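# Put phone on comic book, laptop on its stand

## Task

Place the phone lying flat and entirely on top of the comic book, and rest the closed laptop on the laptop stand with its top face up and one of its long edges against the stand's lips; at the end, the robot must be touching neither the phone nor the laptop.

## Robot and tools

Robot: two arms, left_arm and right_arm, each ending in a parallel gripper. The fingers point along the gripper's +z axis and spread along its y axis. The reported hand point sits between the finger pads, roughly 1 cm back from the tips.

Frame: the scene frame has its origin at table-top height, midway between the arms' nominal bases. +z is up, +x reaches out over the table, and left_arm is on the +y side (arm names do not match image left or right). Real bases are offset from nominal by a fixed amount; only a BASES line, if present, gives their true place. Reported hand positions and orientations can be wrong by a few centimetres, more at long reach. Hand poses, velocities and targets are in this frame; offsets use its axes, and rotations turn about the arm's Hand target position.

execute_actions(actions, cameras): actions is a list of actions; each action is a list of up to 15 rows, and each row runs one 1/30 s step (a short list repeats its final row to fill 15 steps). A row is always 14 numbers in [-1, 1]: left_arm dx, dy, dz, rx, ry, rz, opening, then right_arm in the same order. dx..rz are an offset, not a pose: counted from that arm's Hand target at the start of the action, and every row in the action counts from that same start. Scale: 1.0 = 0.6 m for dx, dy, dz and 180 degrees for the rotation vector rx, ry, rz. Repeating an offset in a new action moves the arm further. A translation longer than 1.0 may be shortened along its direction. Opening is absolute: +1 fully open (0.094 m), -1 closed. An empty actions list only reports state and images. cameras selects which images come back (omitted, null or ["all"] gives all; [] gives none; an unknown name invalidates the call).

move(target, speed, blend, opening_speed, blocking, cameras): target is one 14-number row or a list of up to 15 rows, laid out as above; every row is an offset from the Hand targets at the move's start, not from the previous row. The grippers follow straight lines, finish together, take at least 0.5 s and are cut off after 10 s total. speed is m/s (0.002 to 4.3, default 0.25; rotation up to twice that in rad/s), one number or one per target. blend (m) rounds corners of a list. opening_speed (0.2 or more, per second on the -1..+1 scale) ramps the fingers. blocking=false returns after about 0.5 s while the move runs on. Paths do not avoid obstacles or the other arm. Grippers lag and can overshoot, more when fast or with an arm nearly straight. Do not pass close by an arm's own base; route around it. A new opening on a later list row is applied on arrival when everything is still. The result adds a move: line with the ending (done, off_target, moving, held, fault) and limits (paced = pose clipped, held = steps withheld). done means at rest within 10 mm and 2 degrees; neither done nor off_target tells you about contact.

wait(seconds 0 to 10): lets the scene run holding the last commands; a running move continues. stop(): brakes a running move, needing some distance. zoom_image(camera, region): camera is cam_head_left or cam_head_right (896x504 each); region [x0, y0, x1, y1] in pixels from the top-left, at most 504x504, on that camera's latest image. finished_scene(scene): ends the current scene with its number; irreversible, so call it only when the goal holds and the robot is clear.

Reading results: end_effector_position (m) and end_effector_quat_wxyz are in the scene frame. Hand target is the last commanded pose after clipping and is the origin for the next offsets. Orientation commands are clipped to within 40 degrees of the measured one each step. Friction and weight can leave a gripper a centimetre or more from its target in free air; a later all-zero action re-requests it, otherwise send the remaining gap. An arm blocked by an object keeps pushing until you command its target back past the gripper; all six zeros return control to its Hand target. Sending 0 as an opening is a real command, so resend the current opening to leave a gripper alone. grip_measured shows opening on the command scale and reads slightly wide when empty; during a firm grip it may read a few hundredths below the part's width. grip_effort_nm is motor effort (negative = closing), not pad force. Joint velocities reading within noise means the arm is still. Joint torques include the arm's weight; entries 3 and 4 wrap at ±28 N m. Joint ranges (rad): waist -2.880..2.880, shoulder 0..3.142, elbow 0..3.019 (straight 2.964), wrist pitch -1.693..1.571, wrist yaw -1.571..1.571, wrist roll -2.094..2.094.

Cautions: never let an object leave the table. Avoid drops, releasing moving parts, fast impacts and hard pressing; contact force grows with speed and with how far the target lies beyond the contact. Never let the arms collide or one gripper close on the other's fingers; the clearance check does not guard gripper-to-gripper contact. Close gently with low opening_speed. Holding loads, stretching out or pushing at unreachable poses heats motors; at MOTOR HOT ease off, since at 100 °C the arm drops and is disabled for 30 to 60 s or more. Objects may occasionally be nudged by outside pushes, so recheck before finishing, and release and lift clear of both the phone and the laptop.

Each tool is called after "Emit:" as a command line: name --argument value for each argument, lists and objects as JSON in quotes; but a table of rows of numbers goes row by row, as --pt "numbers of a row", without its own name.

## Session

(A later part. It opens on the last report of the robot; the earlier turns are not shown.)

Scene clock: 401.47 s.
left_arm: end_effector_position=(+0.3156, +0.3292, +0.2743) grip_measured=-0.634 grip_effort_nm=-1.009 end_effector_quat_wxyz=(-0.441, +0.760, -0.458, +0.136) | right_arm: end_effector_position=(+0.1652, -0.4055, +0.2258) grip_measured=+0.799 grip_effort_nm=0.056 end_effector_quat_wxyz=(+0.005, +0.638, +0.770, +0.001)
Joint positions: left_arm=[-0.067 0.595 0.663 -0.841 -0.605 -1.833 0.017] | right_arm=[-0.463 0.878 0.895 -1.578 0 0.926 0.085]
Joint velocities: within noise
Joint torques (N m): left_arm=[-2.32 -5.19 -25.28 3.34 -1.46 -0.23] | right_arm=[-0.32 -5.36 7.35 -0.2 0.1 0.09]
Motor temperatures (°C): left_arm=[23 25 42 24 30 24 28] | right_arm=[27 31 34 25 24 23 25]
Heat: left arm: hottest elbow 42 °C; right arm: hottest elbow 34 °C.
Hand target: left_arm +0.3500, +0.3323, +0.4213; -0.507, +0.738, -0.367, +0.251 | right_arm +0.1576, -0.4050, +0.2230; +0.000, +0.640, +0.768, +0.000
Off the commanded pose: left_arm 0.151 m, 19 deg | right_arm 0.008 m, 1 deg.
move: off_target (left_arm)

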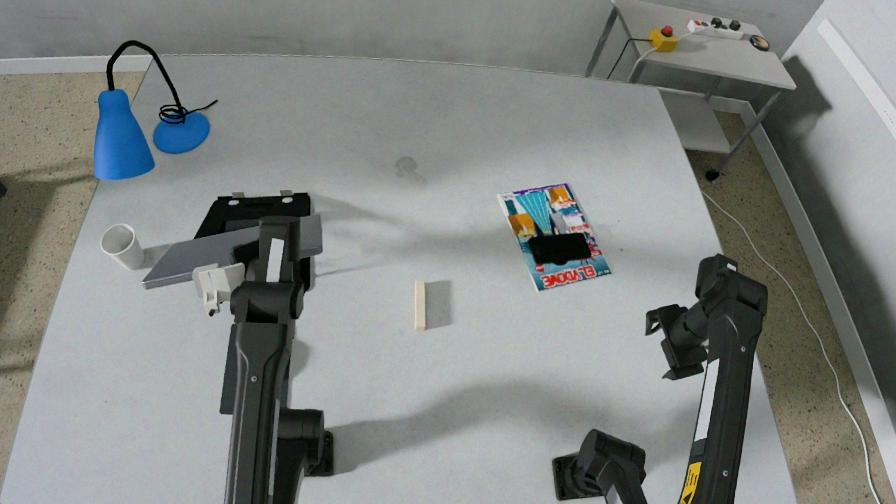

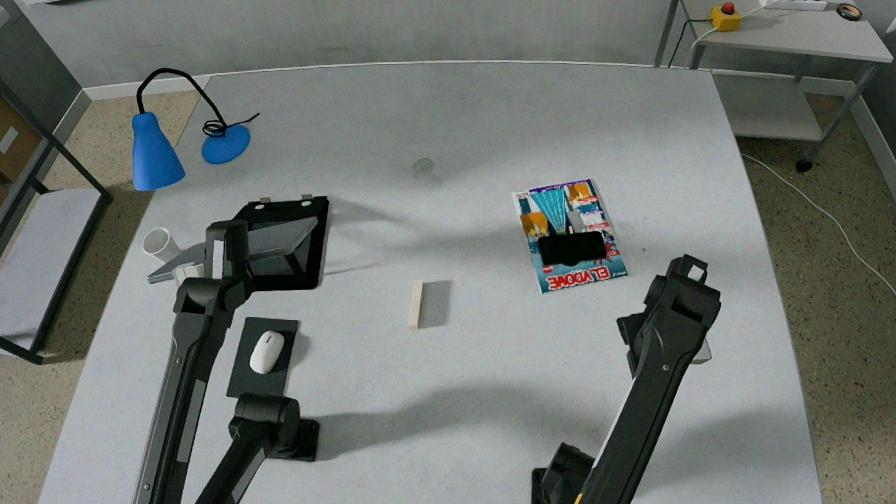

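Emit:
move --pt "0.16 0.16 0.03 0.04 -0.055 0 -1 0 0 0 0 0 0 0.8" --speed 0.12

Emit:
zoom_image --camera "cam_head_left" --region '[150, 120, 400, 320]'

Emit:
zoom_image --camera "cam_head_right" --region '[150, 120, 400, 320]'

Scene clock: 416.47 s.
left_arm: end_effector_position=(+0.3960, +0.4036, +0.2694) grip_measured=-0.634 grip_effort_nm=-1.004 end_effector_quat_wxyz=(-0.473, +0.744, -0.436, +0.182) | right_arm: end_effector_position=(+0.1652, -0.4055, +0.2258) grip_measured=+0.799 grip_effort_nm=0.056 end_effector_quat_wxyz=(+0.005, +0.638, +0.770, +0.001)
Joint positions: left_arm=[0.238 0.833 0.663 -0.376 -0.353 -1.615 0.017] | right_arm=[-0.463 0.878 0.895 -1.578 0 0.926 0.085]
Joint velocities: within noise
Joint torques (N m): left_arm=[-0.56 -11.22 -26.97 6.39 -0.44 -0.09] | right_arm=[-0.44 -5.36 7.32 -0.17 0.1 0.09]
Motor temperatures (°C): left_arm=[23 25 57 24 31 24 28] | right_arm=[27 31 34 25 24 23 25]
Heat: left arm: hottest elbow 57 °C; right arm: hottest elbow 34 °C.
Hand target: left_arm +0.4460, +0.4283, +0.4392; -0.582, +0.680, -0.337, +0.290 | right_arm +0.1576, -0.4050, +0.2230; +0.000, +0.640, +0.768, +0.000
Off the commanded pose: left_arm 0.179 m, 22 deg | right_arm 0.008 m, 1 deg.
move: off_target (left_arm)

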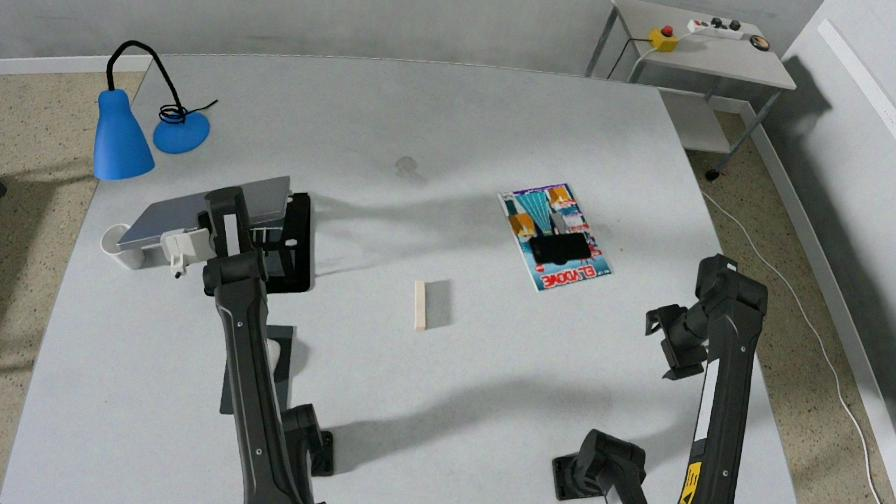

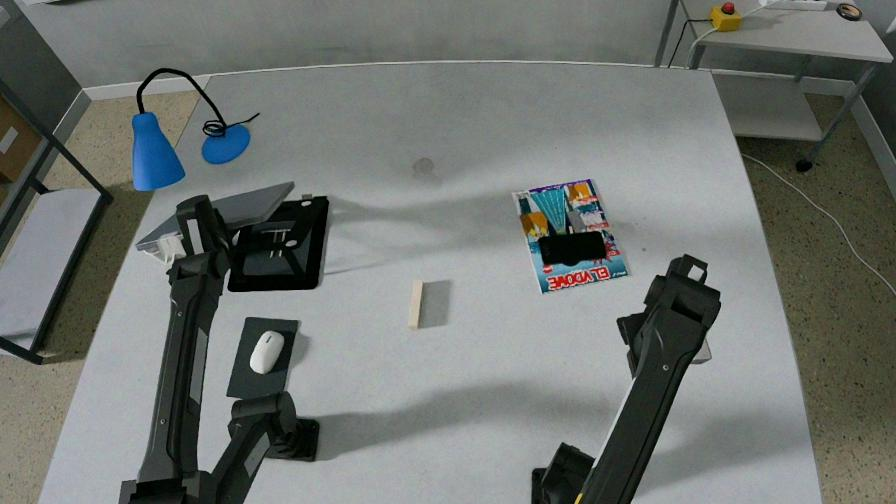

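Scaled by 2.016.

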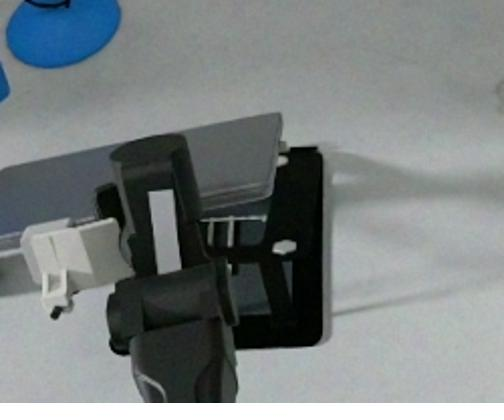

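Scaled by 2.016.

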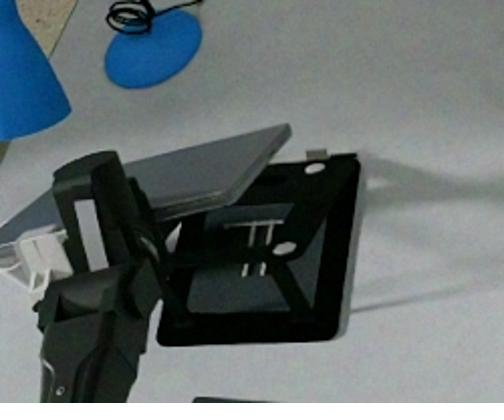

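Emit:
move --pt "0.03 -0.12 -0.02 0.02 0 -0.02 -1 0 0 0 0 0 0 0.8" --pt "0.03 -0.12 -0.11 0.02 0 -0.02 -1 0 0 0 0 0 0 0.8" --speed 0.15

Emit:
zoom_image --camera "cam_head_left" --region '[150, 120, 400, 320]'

Emit:
zoom_image --camera "cam_head_right" --region '[150, 120, 400, 320]'

Scene clock: 422.50 s.
left_arm: end_effector_position=(+0.4461, +0.3525, +0.2673) grip_measured=-0.634 grip_effort_nm=-1.004 end_effector_quat_wxyz=(-0.526, +0.688, -0.455, +0.205) | right_arm: end_effector_position=(+0.1652, -0.4055, +0.2258) grip_measured=+0.799 grip_effort_nm=0.061 end_effector_quat_wxyz=(+0.005, +0.638, +0.770, +0.001)
Joint positions: left_arm=[0.034 0.941 0.632 -0.119 -0.511 -1.578 0.017] | right_arm=[-0.463 0.878 0.895 -1.578 0 0.926 0.085]
Joint velocities: within noise
Joint torques (N m): left_arm=[-1.79 -12.57 18.37 6.89 -0.58 -0.11] | right_arm=[-0.44 -5.36 7.35 -0.18 0.1 0.09]
Motor temperatures (°C): left_arm=[23 25 59 25 30 24 28] | right_arm=[27 31 35 25 24 23 25]
Heat: left arm: hottest elbow 59 °C; right arm: hottest elbow 35 °C.
Hand target: left_arm +0.4640, +0.3563, +0.3733; -0.594, +0.651, -0.367, +0.298 | right_arm +0.1576, -0.4050, +0.2230; +0.000, +0.640, +0.768, +0.000
Off the commanded pose: left_arm 0.108 m, 17 deg | right_arm 0.008 m, 1 deg.
move: off_target (left_arm)

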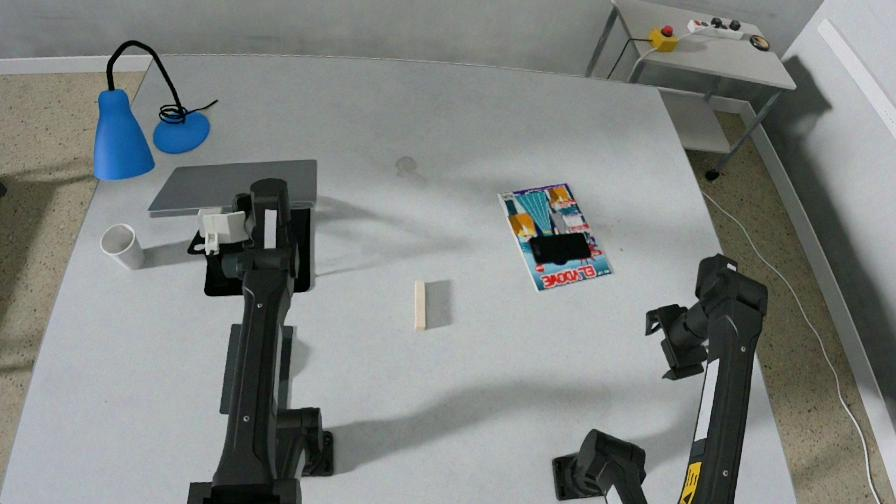

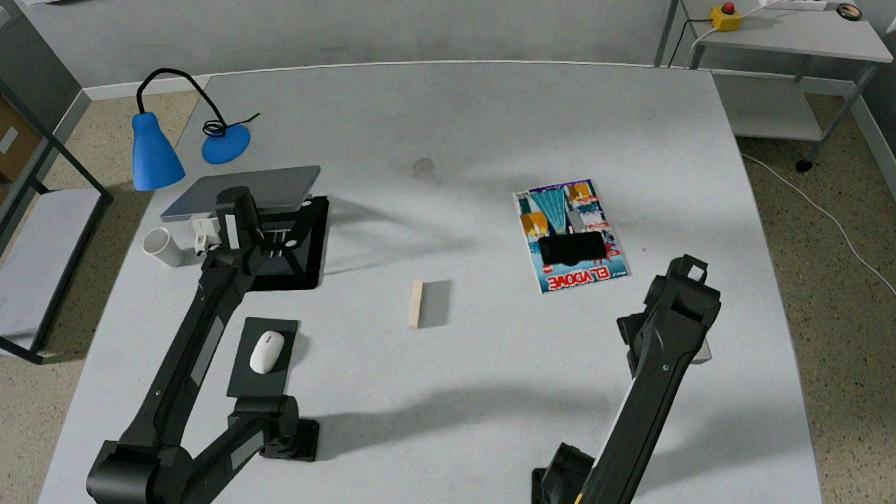

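Scaled by 2.016.

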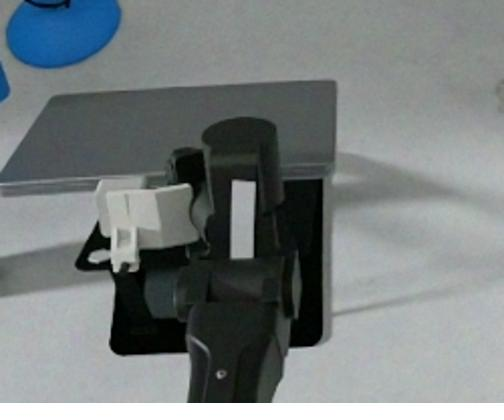

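Scaled by 2.016.

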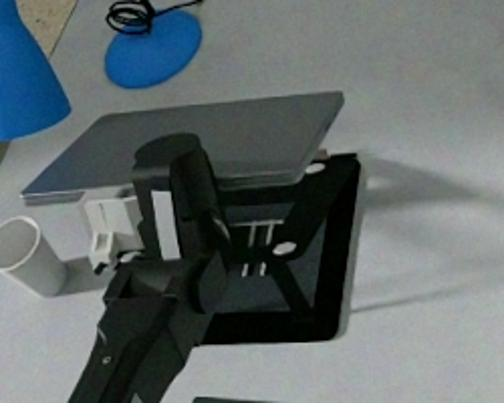

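Emit:
move --pt "-0.05 0.085 -0.09 0.0 0.04 0.0 -1 0 0 0 0 0 0 0.8" --speed 0.12

Emit:
zoom_image --camera "cam_head_left" --region '[150, 120, 400, 320]'

Emit:
zoom_image --camera "cam_head_right" --region '[150, 120, 400, 320]'

Scene clock: 431.67 s.
left_arm: end_effector_position=(+0.4156, +0.3963, +0.2097) grip_measured=-0.634 grip_effort_nm=-1.009 end_effector_quat_wxyz=(-0.483, +0.710, -0.481, +0.178) | right_arm: end_effector_position=(+0.1652, -0.4055, +0.2258) grip_measured=+0.799 grip_effort_nm=0.051 end_effector_quat_wxyz=(+0.005, +0.638, +0.770, +0.001)
Joint positions: left_arm=[0.218 0.941 0.54 -0.119 -0.329 -1.512 0.017] | right_arm=[-0.463 0.878 0.895 -1.578 0 0.926 0.085]
Joint velocities: within noise
Joint torques (N m): left_arm=[-0.67 -14.62 18.06 5.5 -0.47 -0.08] | right_arm=[-0.44 -5.36 7.35 -0.18 0.1 0.09]
Motor temperatures (°C): left_arm=[23 25 54 25 29 24 28] | right_arm=[27 31 35 25 24 23 25]
Heat: left arm: hottest elbow 54 °C; right arm: hottest elbow 35 °C.
Hand target: left_arm +0.4340, +0.4073, +0.3192; -0.570, +0.668, -0.404, +0.256 | right_arm +0.1577, -0.4050, +0.2230; +0.000, +0.640, +0.768, +0.000
Off the commanded pose: left_arm 0.112 m, 17 deg | right_arm 0.008 m, 1 deg.
move: off_target (left_arm)

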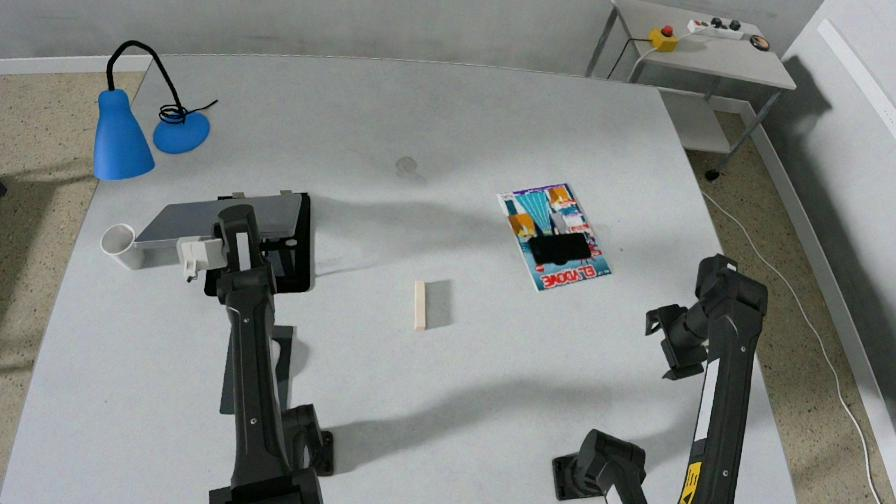

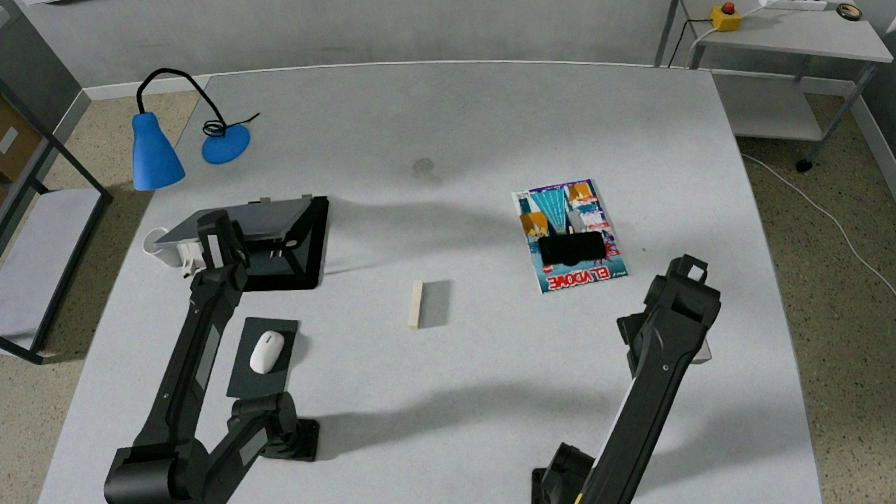

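Scaled by 2.016.

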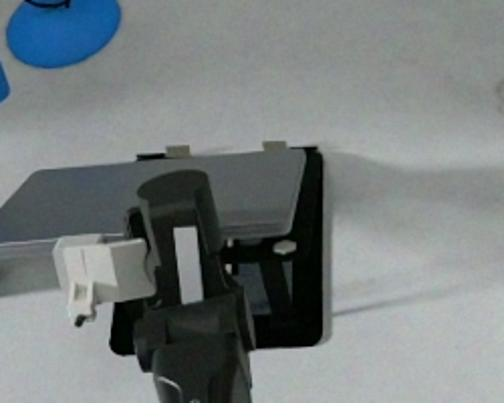

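Scaled by 2.016.

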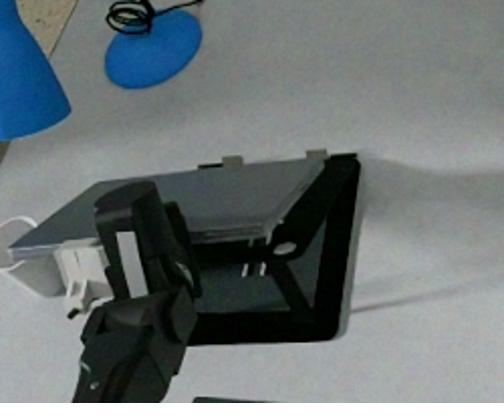

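Emit:
move --pt "0.05 -0.02 -0.07 0.0 0.03 0.0 -1 0 0 0 0 0 0 0.8" --speed 0.1

Emit:
zoom_image --camera "cam_head_left" --region '[130, 150, 330, 310]'

Emit:
zoom_image --camera "cam_head_right" --region '[130, 150, 330, 310]'

Scene clock: 437.93 s.
left_arm: end_effector_position=(+0.4221, +0.3895, +0.1822) grip_measured=-0.634 grip_effort_nm=-1.009 end_effector_quat_wxyz=(-0.474, +0.713, -0.495, +0.149) | right_arm: end_effector_position=(+0.1652, -0.4055, +0.2258) grip_measured=+0.799 grip_effort_nm=0.056 end_effector_quat_wxyz=(+0.005, +0.638, +0.770, +0.001)
Joint positions: left_arm=[0.175 1.016 0.531 -0.095 -0.389 -1.512 0.017] | right_arm=[-0.463 0.878 0.895 -1.578 0 0.926 0.085]
Joint velocities: within noise
Joint torques (N m): left_arm=[-2.43 -11.34 19.26 5.3 -0.77 -0.18] | right_arm=[-0.38 -5.25 7.35 -0.18 0.1 0.09]
Motor temperatures (°C): left_arm=[23 25 53 25 29 24 28] | right_arm=[27 31 35 25 24 23 25]
Heat: left arm: hottest elbow 53 °C; right arm: hottest elbow 35 °C.
Hand target: left_arm +0.4640, +0.3954, +0.2774; -0.550, +0.680, -0.430, +0.224 | right_arm +0.1577, -0.4050, +0.2230; +0.000, +0.640, +0.768, +0.000
Off the commanded pose: left_arm 0.104 m, 15 deg | right_arm 0.008 m, 1 deg.
move: off_target (left_arm)

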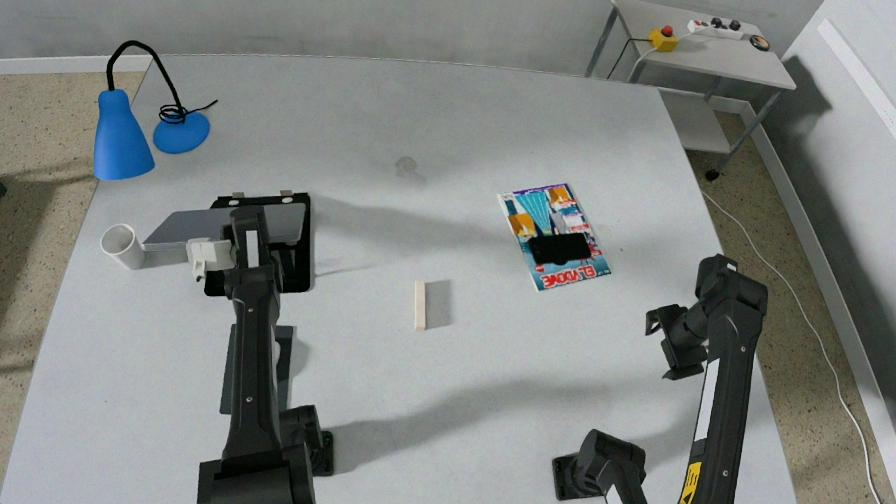

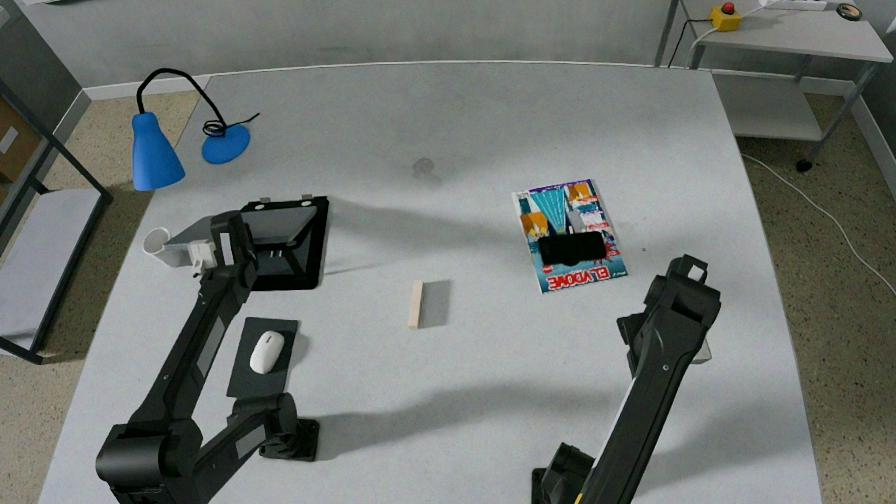

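Scaled by 2.520.

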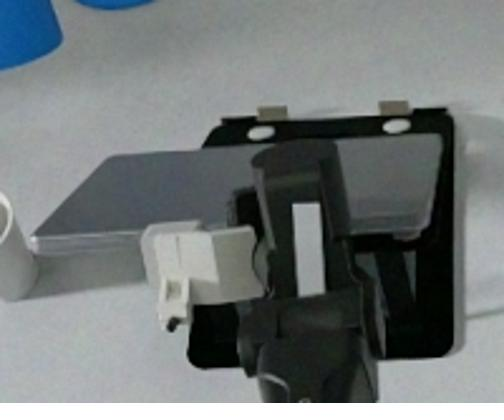

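Scaled by 2.520.

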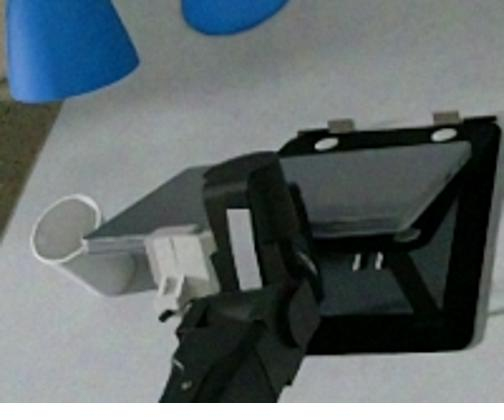

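Emit:
move --pt "0.09 -0.085 0.02 0.0 0.0 0.0 -1 0 0 0 0 0 0 0.8" --speed 0.1

Emit:
zoom_image --camera "cam_head_left" --region '[130, 150, 330, 310]'

Emit:
zoom_image --camera "cam_head_right" --region '[130, 150, 330, 310]'

Scene clock: 443.83 s.
left_arm: end_effector_position=(+0.4482, +0.3435, +0.1699) grip_measured=-0.635 grip_effort_nm=-1.009 end_effector_quat_wxyz=(-0.476, +0.712, -0.498, +0.135) | right_arm: end_effector_position=(+0.1652, -0.4055, +0.2258) grip_measured=+0.799 grip_effort_nm=0.056 end_effector_quat_wxyz=(+0.005, +0.638, +0.770, +0.001)
Joint positions: left_arm=[-0.003 1.119 0.571 -0.095 -0.553 -1.612 0.017] | right_arm=[-0.463 0.878 0.895 -1.578 0 0.926 0.085]
Joint velocities: within noise
Joint torques (N m): left_arm=[-2.32 -11.46 25.17 4.07 -1.18 0.16] | right_arm=[-0.38 -5.42 7.36 -0.21 0.1 0.09]
Motor temperatures (°C): left_arm=[23 25 51 25 29 24 29] | right_arm=[27 31 35 25 24 23 25]
Heat: left arm: hottest elbow 51 °C; right arm: hottest elbow 35 °C.
Hand target: left_arm +0.5180, +0.3444, +0.2892; -0.550, +0.680, -0.431, +0.224 | right_arm +0.1577, -0.4050, +0.2230; +0.000, +0.640, +0.768, +0.000
Off the commanded pose: left_arm 0.138 m, 16 deg | right_arm 0.008 m, 1 deg.
move: off_target (left_arm)

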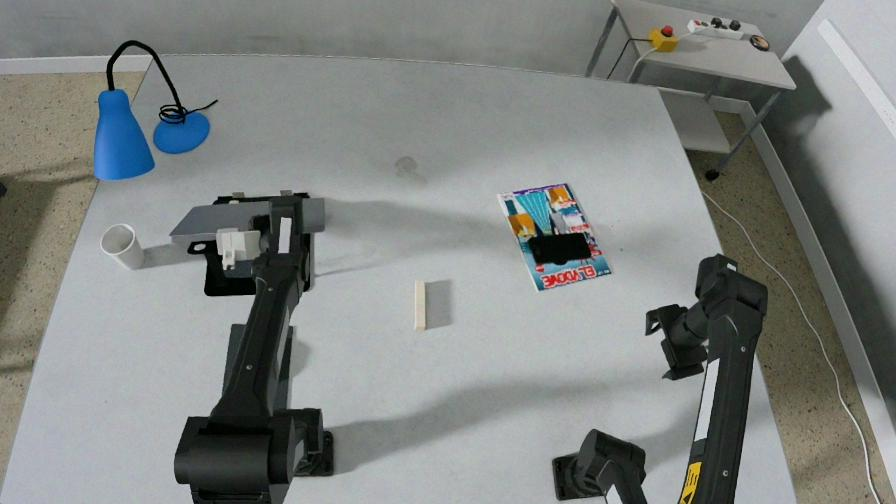

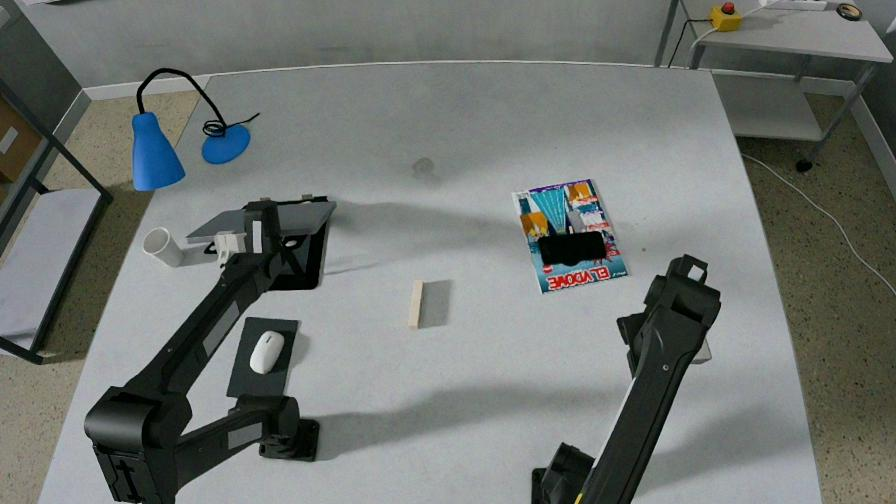

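Scaled by 2.520.

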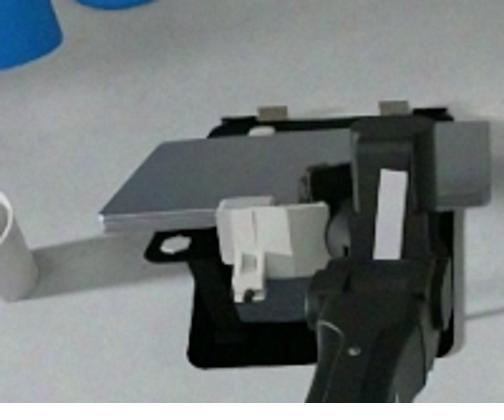

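Scaled by 2.520.

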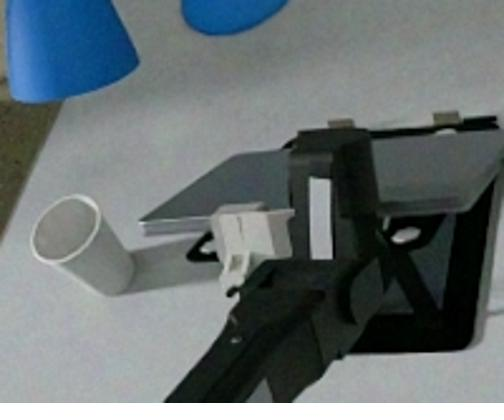

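Emit:
move --pt "0.06 -0.00 -0.06 0.0 0.0 0.0 -1 0 0 0 0 0 0 0.8" --speed 0.08

Emit:
zoom_image --camera "cam_head_left" --region '[130, 150, 330, 310]'

Emit:
zoom_image --camera "cam_head_right" --region '[130, 150, 340, 310]'

Scene clock: 450.57 s.
left_arm: end_effector_position=(+0.4811, +0.3423, +0.1596) grip_measured=-0.635 grip_effort_nm=-1.009 end_effector_quat_wxyz=(-0.488, +0.705, -0.495, +0.142) | right_arm: end_effector_position=(+0.1652, -0.4055, +0.2258) grip_measured=+0.799 grip_effort_nm=0.056 end_effector_quat_wxyz=(+0.005, +0.638, +0.770, +0.001)
Joint positions: left_arm=[-0.011 1.243 0.611 0.022 -0.565 -1.599 0.017] | right_arm=[-0.463 0.878 0.895 -1.578 0 0.926 0.085]
Joint velocities: within noise
Joint torques (N m): left_arm=[-2.96 -10.17 23.09 5 -0.71 0.03] | right_arm=[-0.38 -5.36 7.39 -0.17 0.1 0.09]
Motor temperatures (°C): left_arm=[23 25 52 25 29 24 29] | right_arm=[27 31 35 25 24 23 25]
Heat: left arm: hottest elbow 52 °C; right arm: hottest elbow 35 °C.
Hand target: left_arm +0.5540, +0.3442, +0.2532; -0.550, +0.680, -0.431, +0.224 | right_arm +0.1577, -0.4050, +0.2230; +0.000, +0.640, +0.768, +0.000
Off the commanded pose: left_arm 0.119 m, 14 deg | right_arm 0.008 m, 1 deg.
move: off_target (left_arm)

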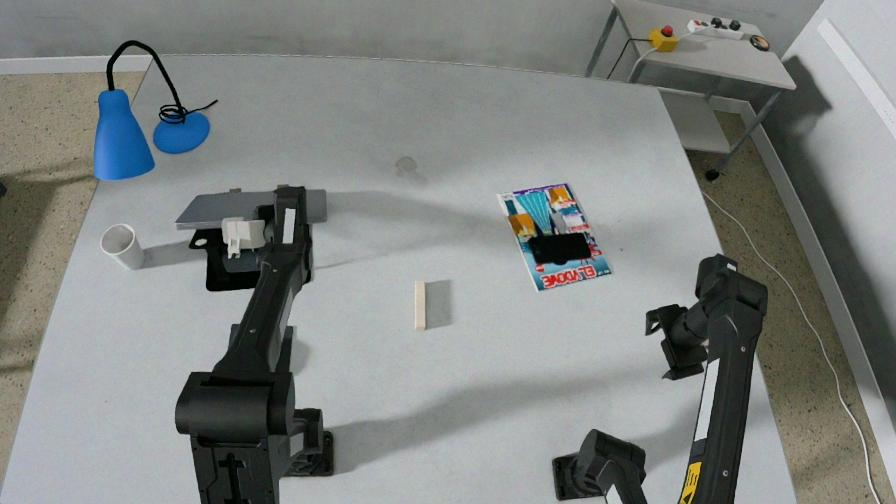

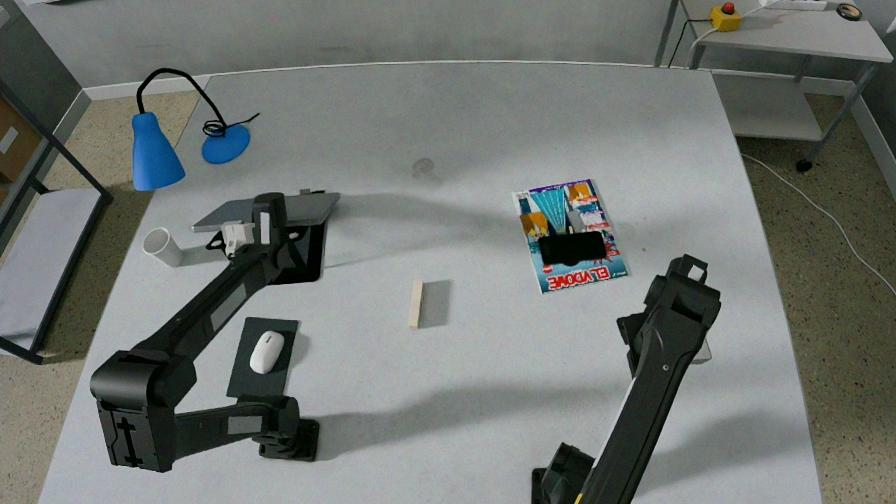

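Scaled by 2.520.

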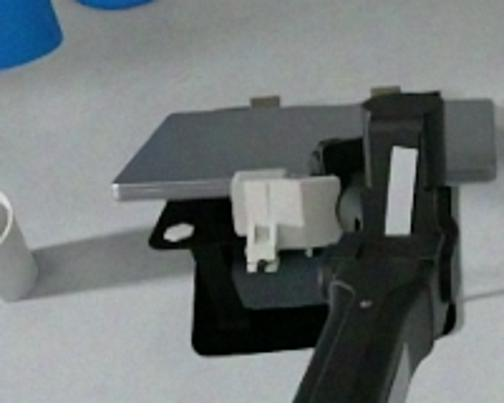

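Scaled by 2.400.

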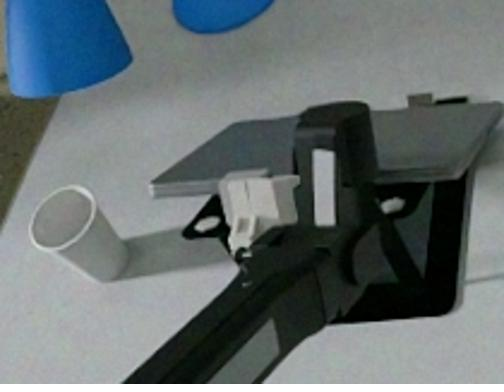

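Emit:
move --pt "-0.06 -0.00 -0.09 0.0 -0.0 0.0 -1 0 0 0 0 0 0 0.8" --speed 0.08

Emit:
zoom_image --camera "cam_head_left" --region '[130, 150, 330, 310]'

Emit:
zoom_image --camera "cam_head_right" --region '[130, 150, 340, 310]'

Scene clock: 455.80 s.
left_arm: end_effector_position=(+0.4983, +0.3407, +0.1601) grip_measured=-0.635 grip_effort_nm=-1.004 end_effector_quat_wxyz=(-0.514, +0.691, -0.475, +0.181) | right_arm: end_effector_position=(+0.1652, -0.4055, +0.2258) grip_measured=+0.799 grip_effort_nm=0.056 end_effector_quat_wxyz=(+0.005, +0.638, +0.770, +0.001)
Joint positions: left_arm=[-0.011 1.298 0.591 0.209 -0.554 -1.585 0.017] | right_arm=[-0.463 0.878 0.895 -1.578 0 0.926 0.085]
Joint velocities: within noise
Joint torques (N m): left_arm=[-1.79 -11.58 12.14 5.15 -0.84 -0.01] | right_arm=[-0.38 -5.25 7.36 -0.17 0.1 0.09]
Motor temperatures (°C): left_arm=[23 25 53 25 29 24 29] | right_arm=[27 31 35 25 24 23 25]
Heat: left arm: hottest elbow 53 °C; right arm: hottest elbow 35 °C.
Hand target: left_arm +0.5180, +0.3442, +0.1992; -0.550, +0.680, -0.431, +0.224 | right_arm +0.1577, -0.4050, +0.2230; +0.000, +0.640, +0.768, +0.000
Off the commanded pose: left_arm 0.044 m, 8 deg | right_arm 0.008 m, 1 deg.
move: off_target (left_arm)

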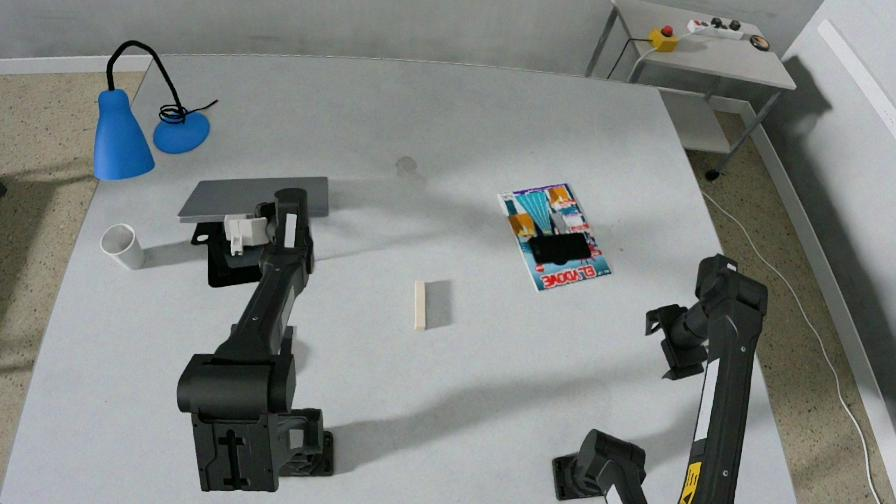

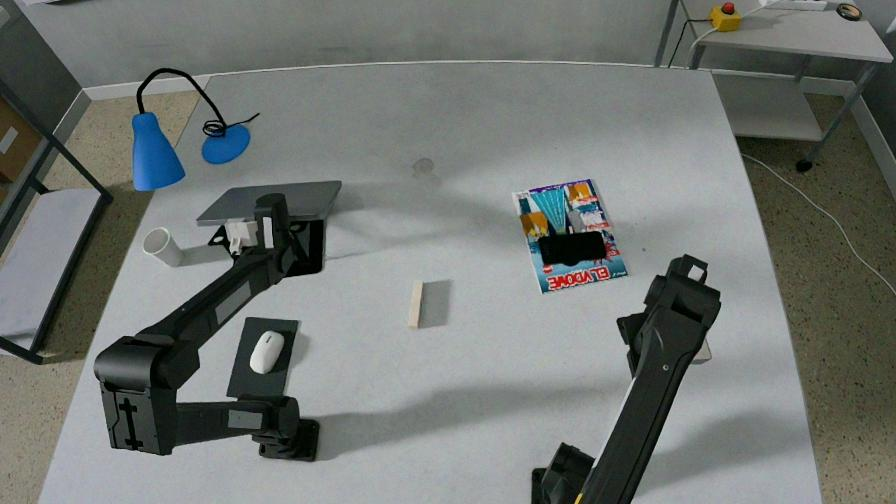

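Scaled by 2.520.

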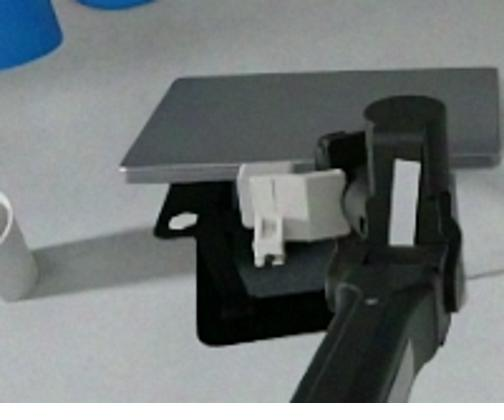

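Scaled by 2.400.

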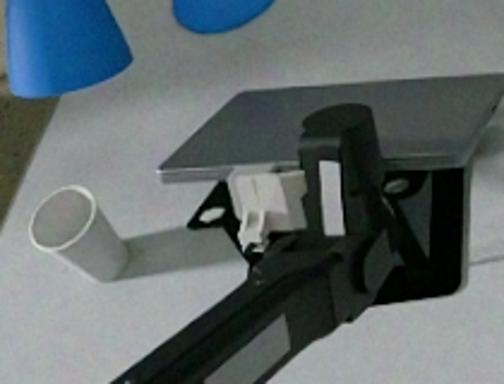

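Emit:
move --pt "-0.03 -0.00 0.09 0.0 -0.0 0.0 -1 0 0 0 0 0 0 0.8" --pt "-0.11 -0.00 0.09 0.0 -0.0 0.0 -1 0 0 0 0 0 0 0.8" --speed 0.1

Emit:
zoom_image --camera "cam_head_left" --region '[130, 150, 330, 310]'

Emit:
zoom_image --camera "cam_head_right" --region '[150, 150, 350, 310]'

Scene clock: 461.83 s.
left_arm: end_effector_position=(+0.4401, +0.3387, +0.1778) grip_measured=-0.635 grip_effort_nm=-1.009 end_effector_quat_wxyz=(-0.499, +0.697, -0.486, +0.168) | right_arm: end_effector_position=(+0.1652, -0.4055, +0.2258) grip_measured=+0.799 grip_effort_nm=0.051 end_effector_quat_wxyz=(+0.005, +0.638, +0.770, +0.001)
Joint positions: left_arm=[-0.011 1.066 0.509 0.01 -0.547 -1.593 0.017] | right_arm=[-0.463 0.878 0.895 -1.578 0 0.926 0.085]
Joint velocities: within noise
Joint torques (N m): left_arm=[-1.14 -14.68 14.8 3.51 -0.92 0.08] | right_arm=[-0.32 -5.3 7.36 -0.16 0.1 0.09]
Motor temperatures (°C): left_arm=[23 26 50 25 29 24 29] | right_arm=[27 31 35 25 24 23 25]
Heat: left arm: hottest elbow 50 °C; right arm: hottest elbow 35 °C.
Hand target: left_arm +0.4520, +0.3443, +0.2533; -0.550, +0.680, -0.430, +0.225 | right_arm +0.1577, -0.4050, +0.2230; +0.000, +0.640, +0.768, +0.000
Off the commanded pose: left_arm 0.077 m, 11 deg | right_arm 0.008 m, 1 deg.
move: off_target (left_arm)

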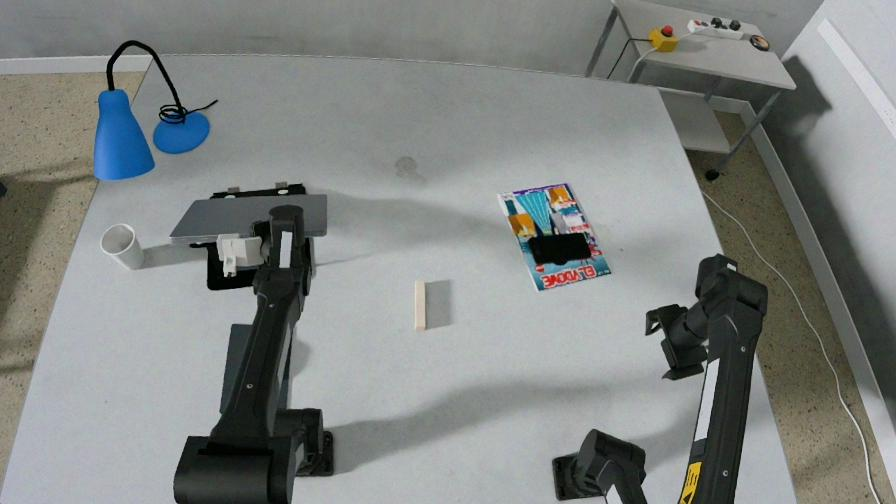

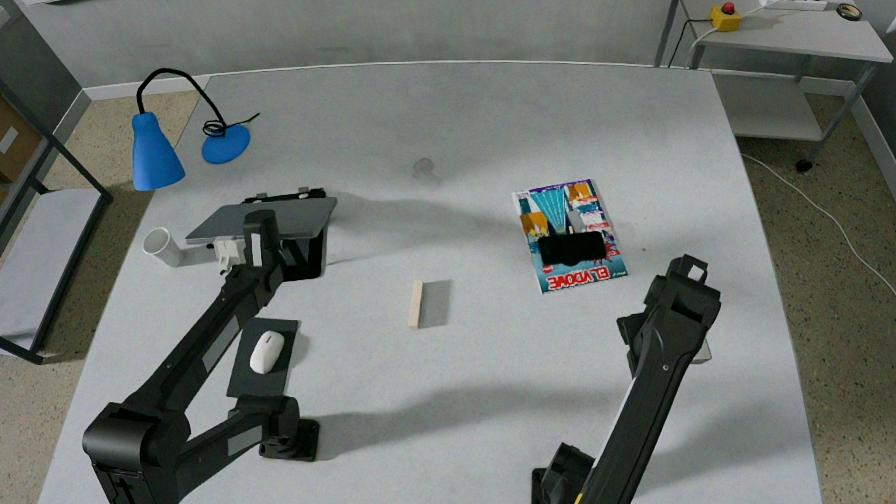

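Scaled by 2.520.

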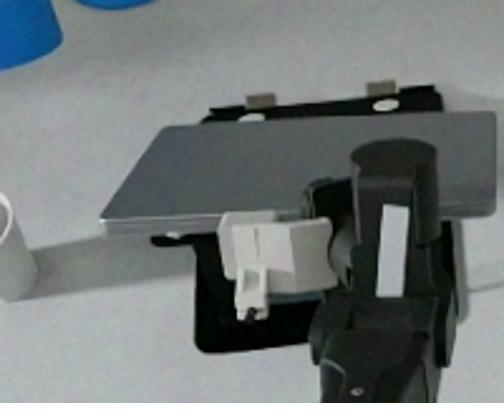

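Scaled by 2.520.

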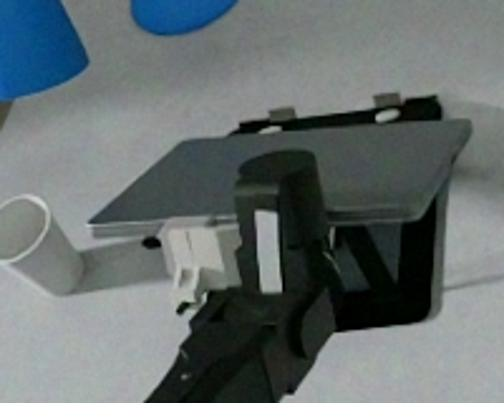

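Emit:
move --pt "0.01 -0.00 -0.08 0.0 -0.0 0.022 -1 0 0 0 0 0 0 0.8" --speed 0.1

Emit:
zoom_image --camera "cam_head_left" --region '[130, 150, 330, 310]'

Emit:
zoom_image --camera "cam_head_right" --region '[150, 150, 350, 310]'

Scene clock: 465.90 s.
left_arm: end_effector_position=(+0.4411, +0.3455, +0.1641) grip_measured=-0.635 grip_effort_nm=-1.004 end_effector_quat_wxyz=(-0.523, +0.707, -0.448, +0.160) | right_arm: end_effector_position=(+0.1652, -0.4055, +0.2258) grip_measured=+0.799 grip_effort_nm=0.051 end_effector_quat_wxyz=(+0.005, +0.638, +0.770, +0.001)
Joint positions: left_arm=[-0.026 1.135 0.481 0.132 -0.637 -1.633 0.017] | right_arm=[-0.463 0.878 0.895 -1.578 0 0.926 0.085]
Joint velocities: within noise
Joint torques (N m): left_arm=[-1.96 -9.41 12.52 4.4 -1.1 -0.02] | right_arm=[-0.44 -5.25 7.34 -0.18 0.1 0.08]
Motor temperatures (°C): left_arm=[23 26 49 25 29 24 29] | right_arm=[27 31 35 25 24 23 25]
Heat: left arm: hottest elbow 49 °C; right arm: hottest elbow 35 °C.
Hand target: left_arm +0.4580, +0.3442, +0.2053; -0.557, +0.694, -0.407, +0.205 | right_arm +0.1577, -0.4050, +0.2230; +0.000, +0.640, +0.768, +0.000
Off the commanded pose: left_arm 0.044 m, 8 deg | right_arm 0.008 m, 1 deg.
move: off_target (left_arm)

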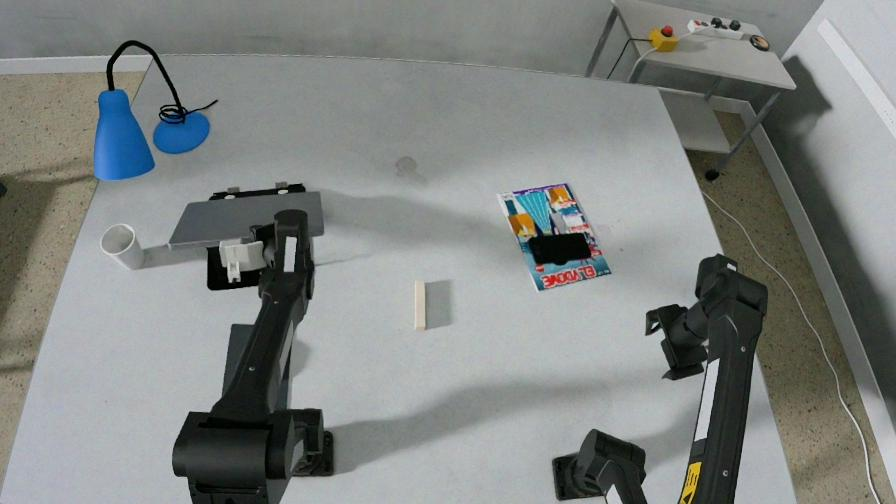

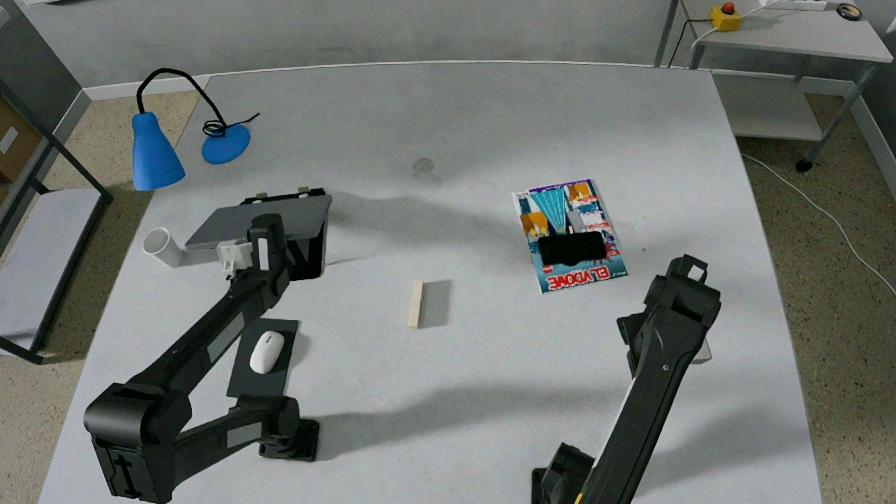

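Scaled by 2.520.

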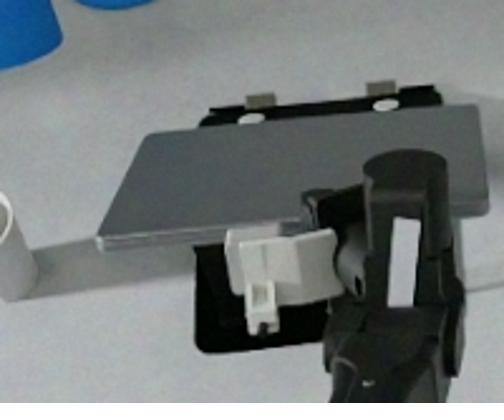

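Scaled by 2.520.

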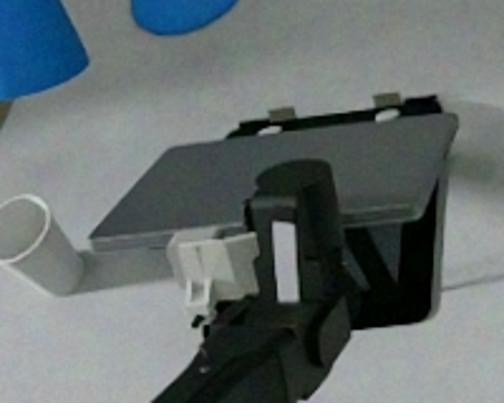

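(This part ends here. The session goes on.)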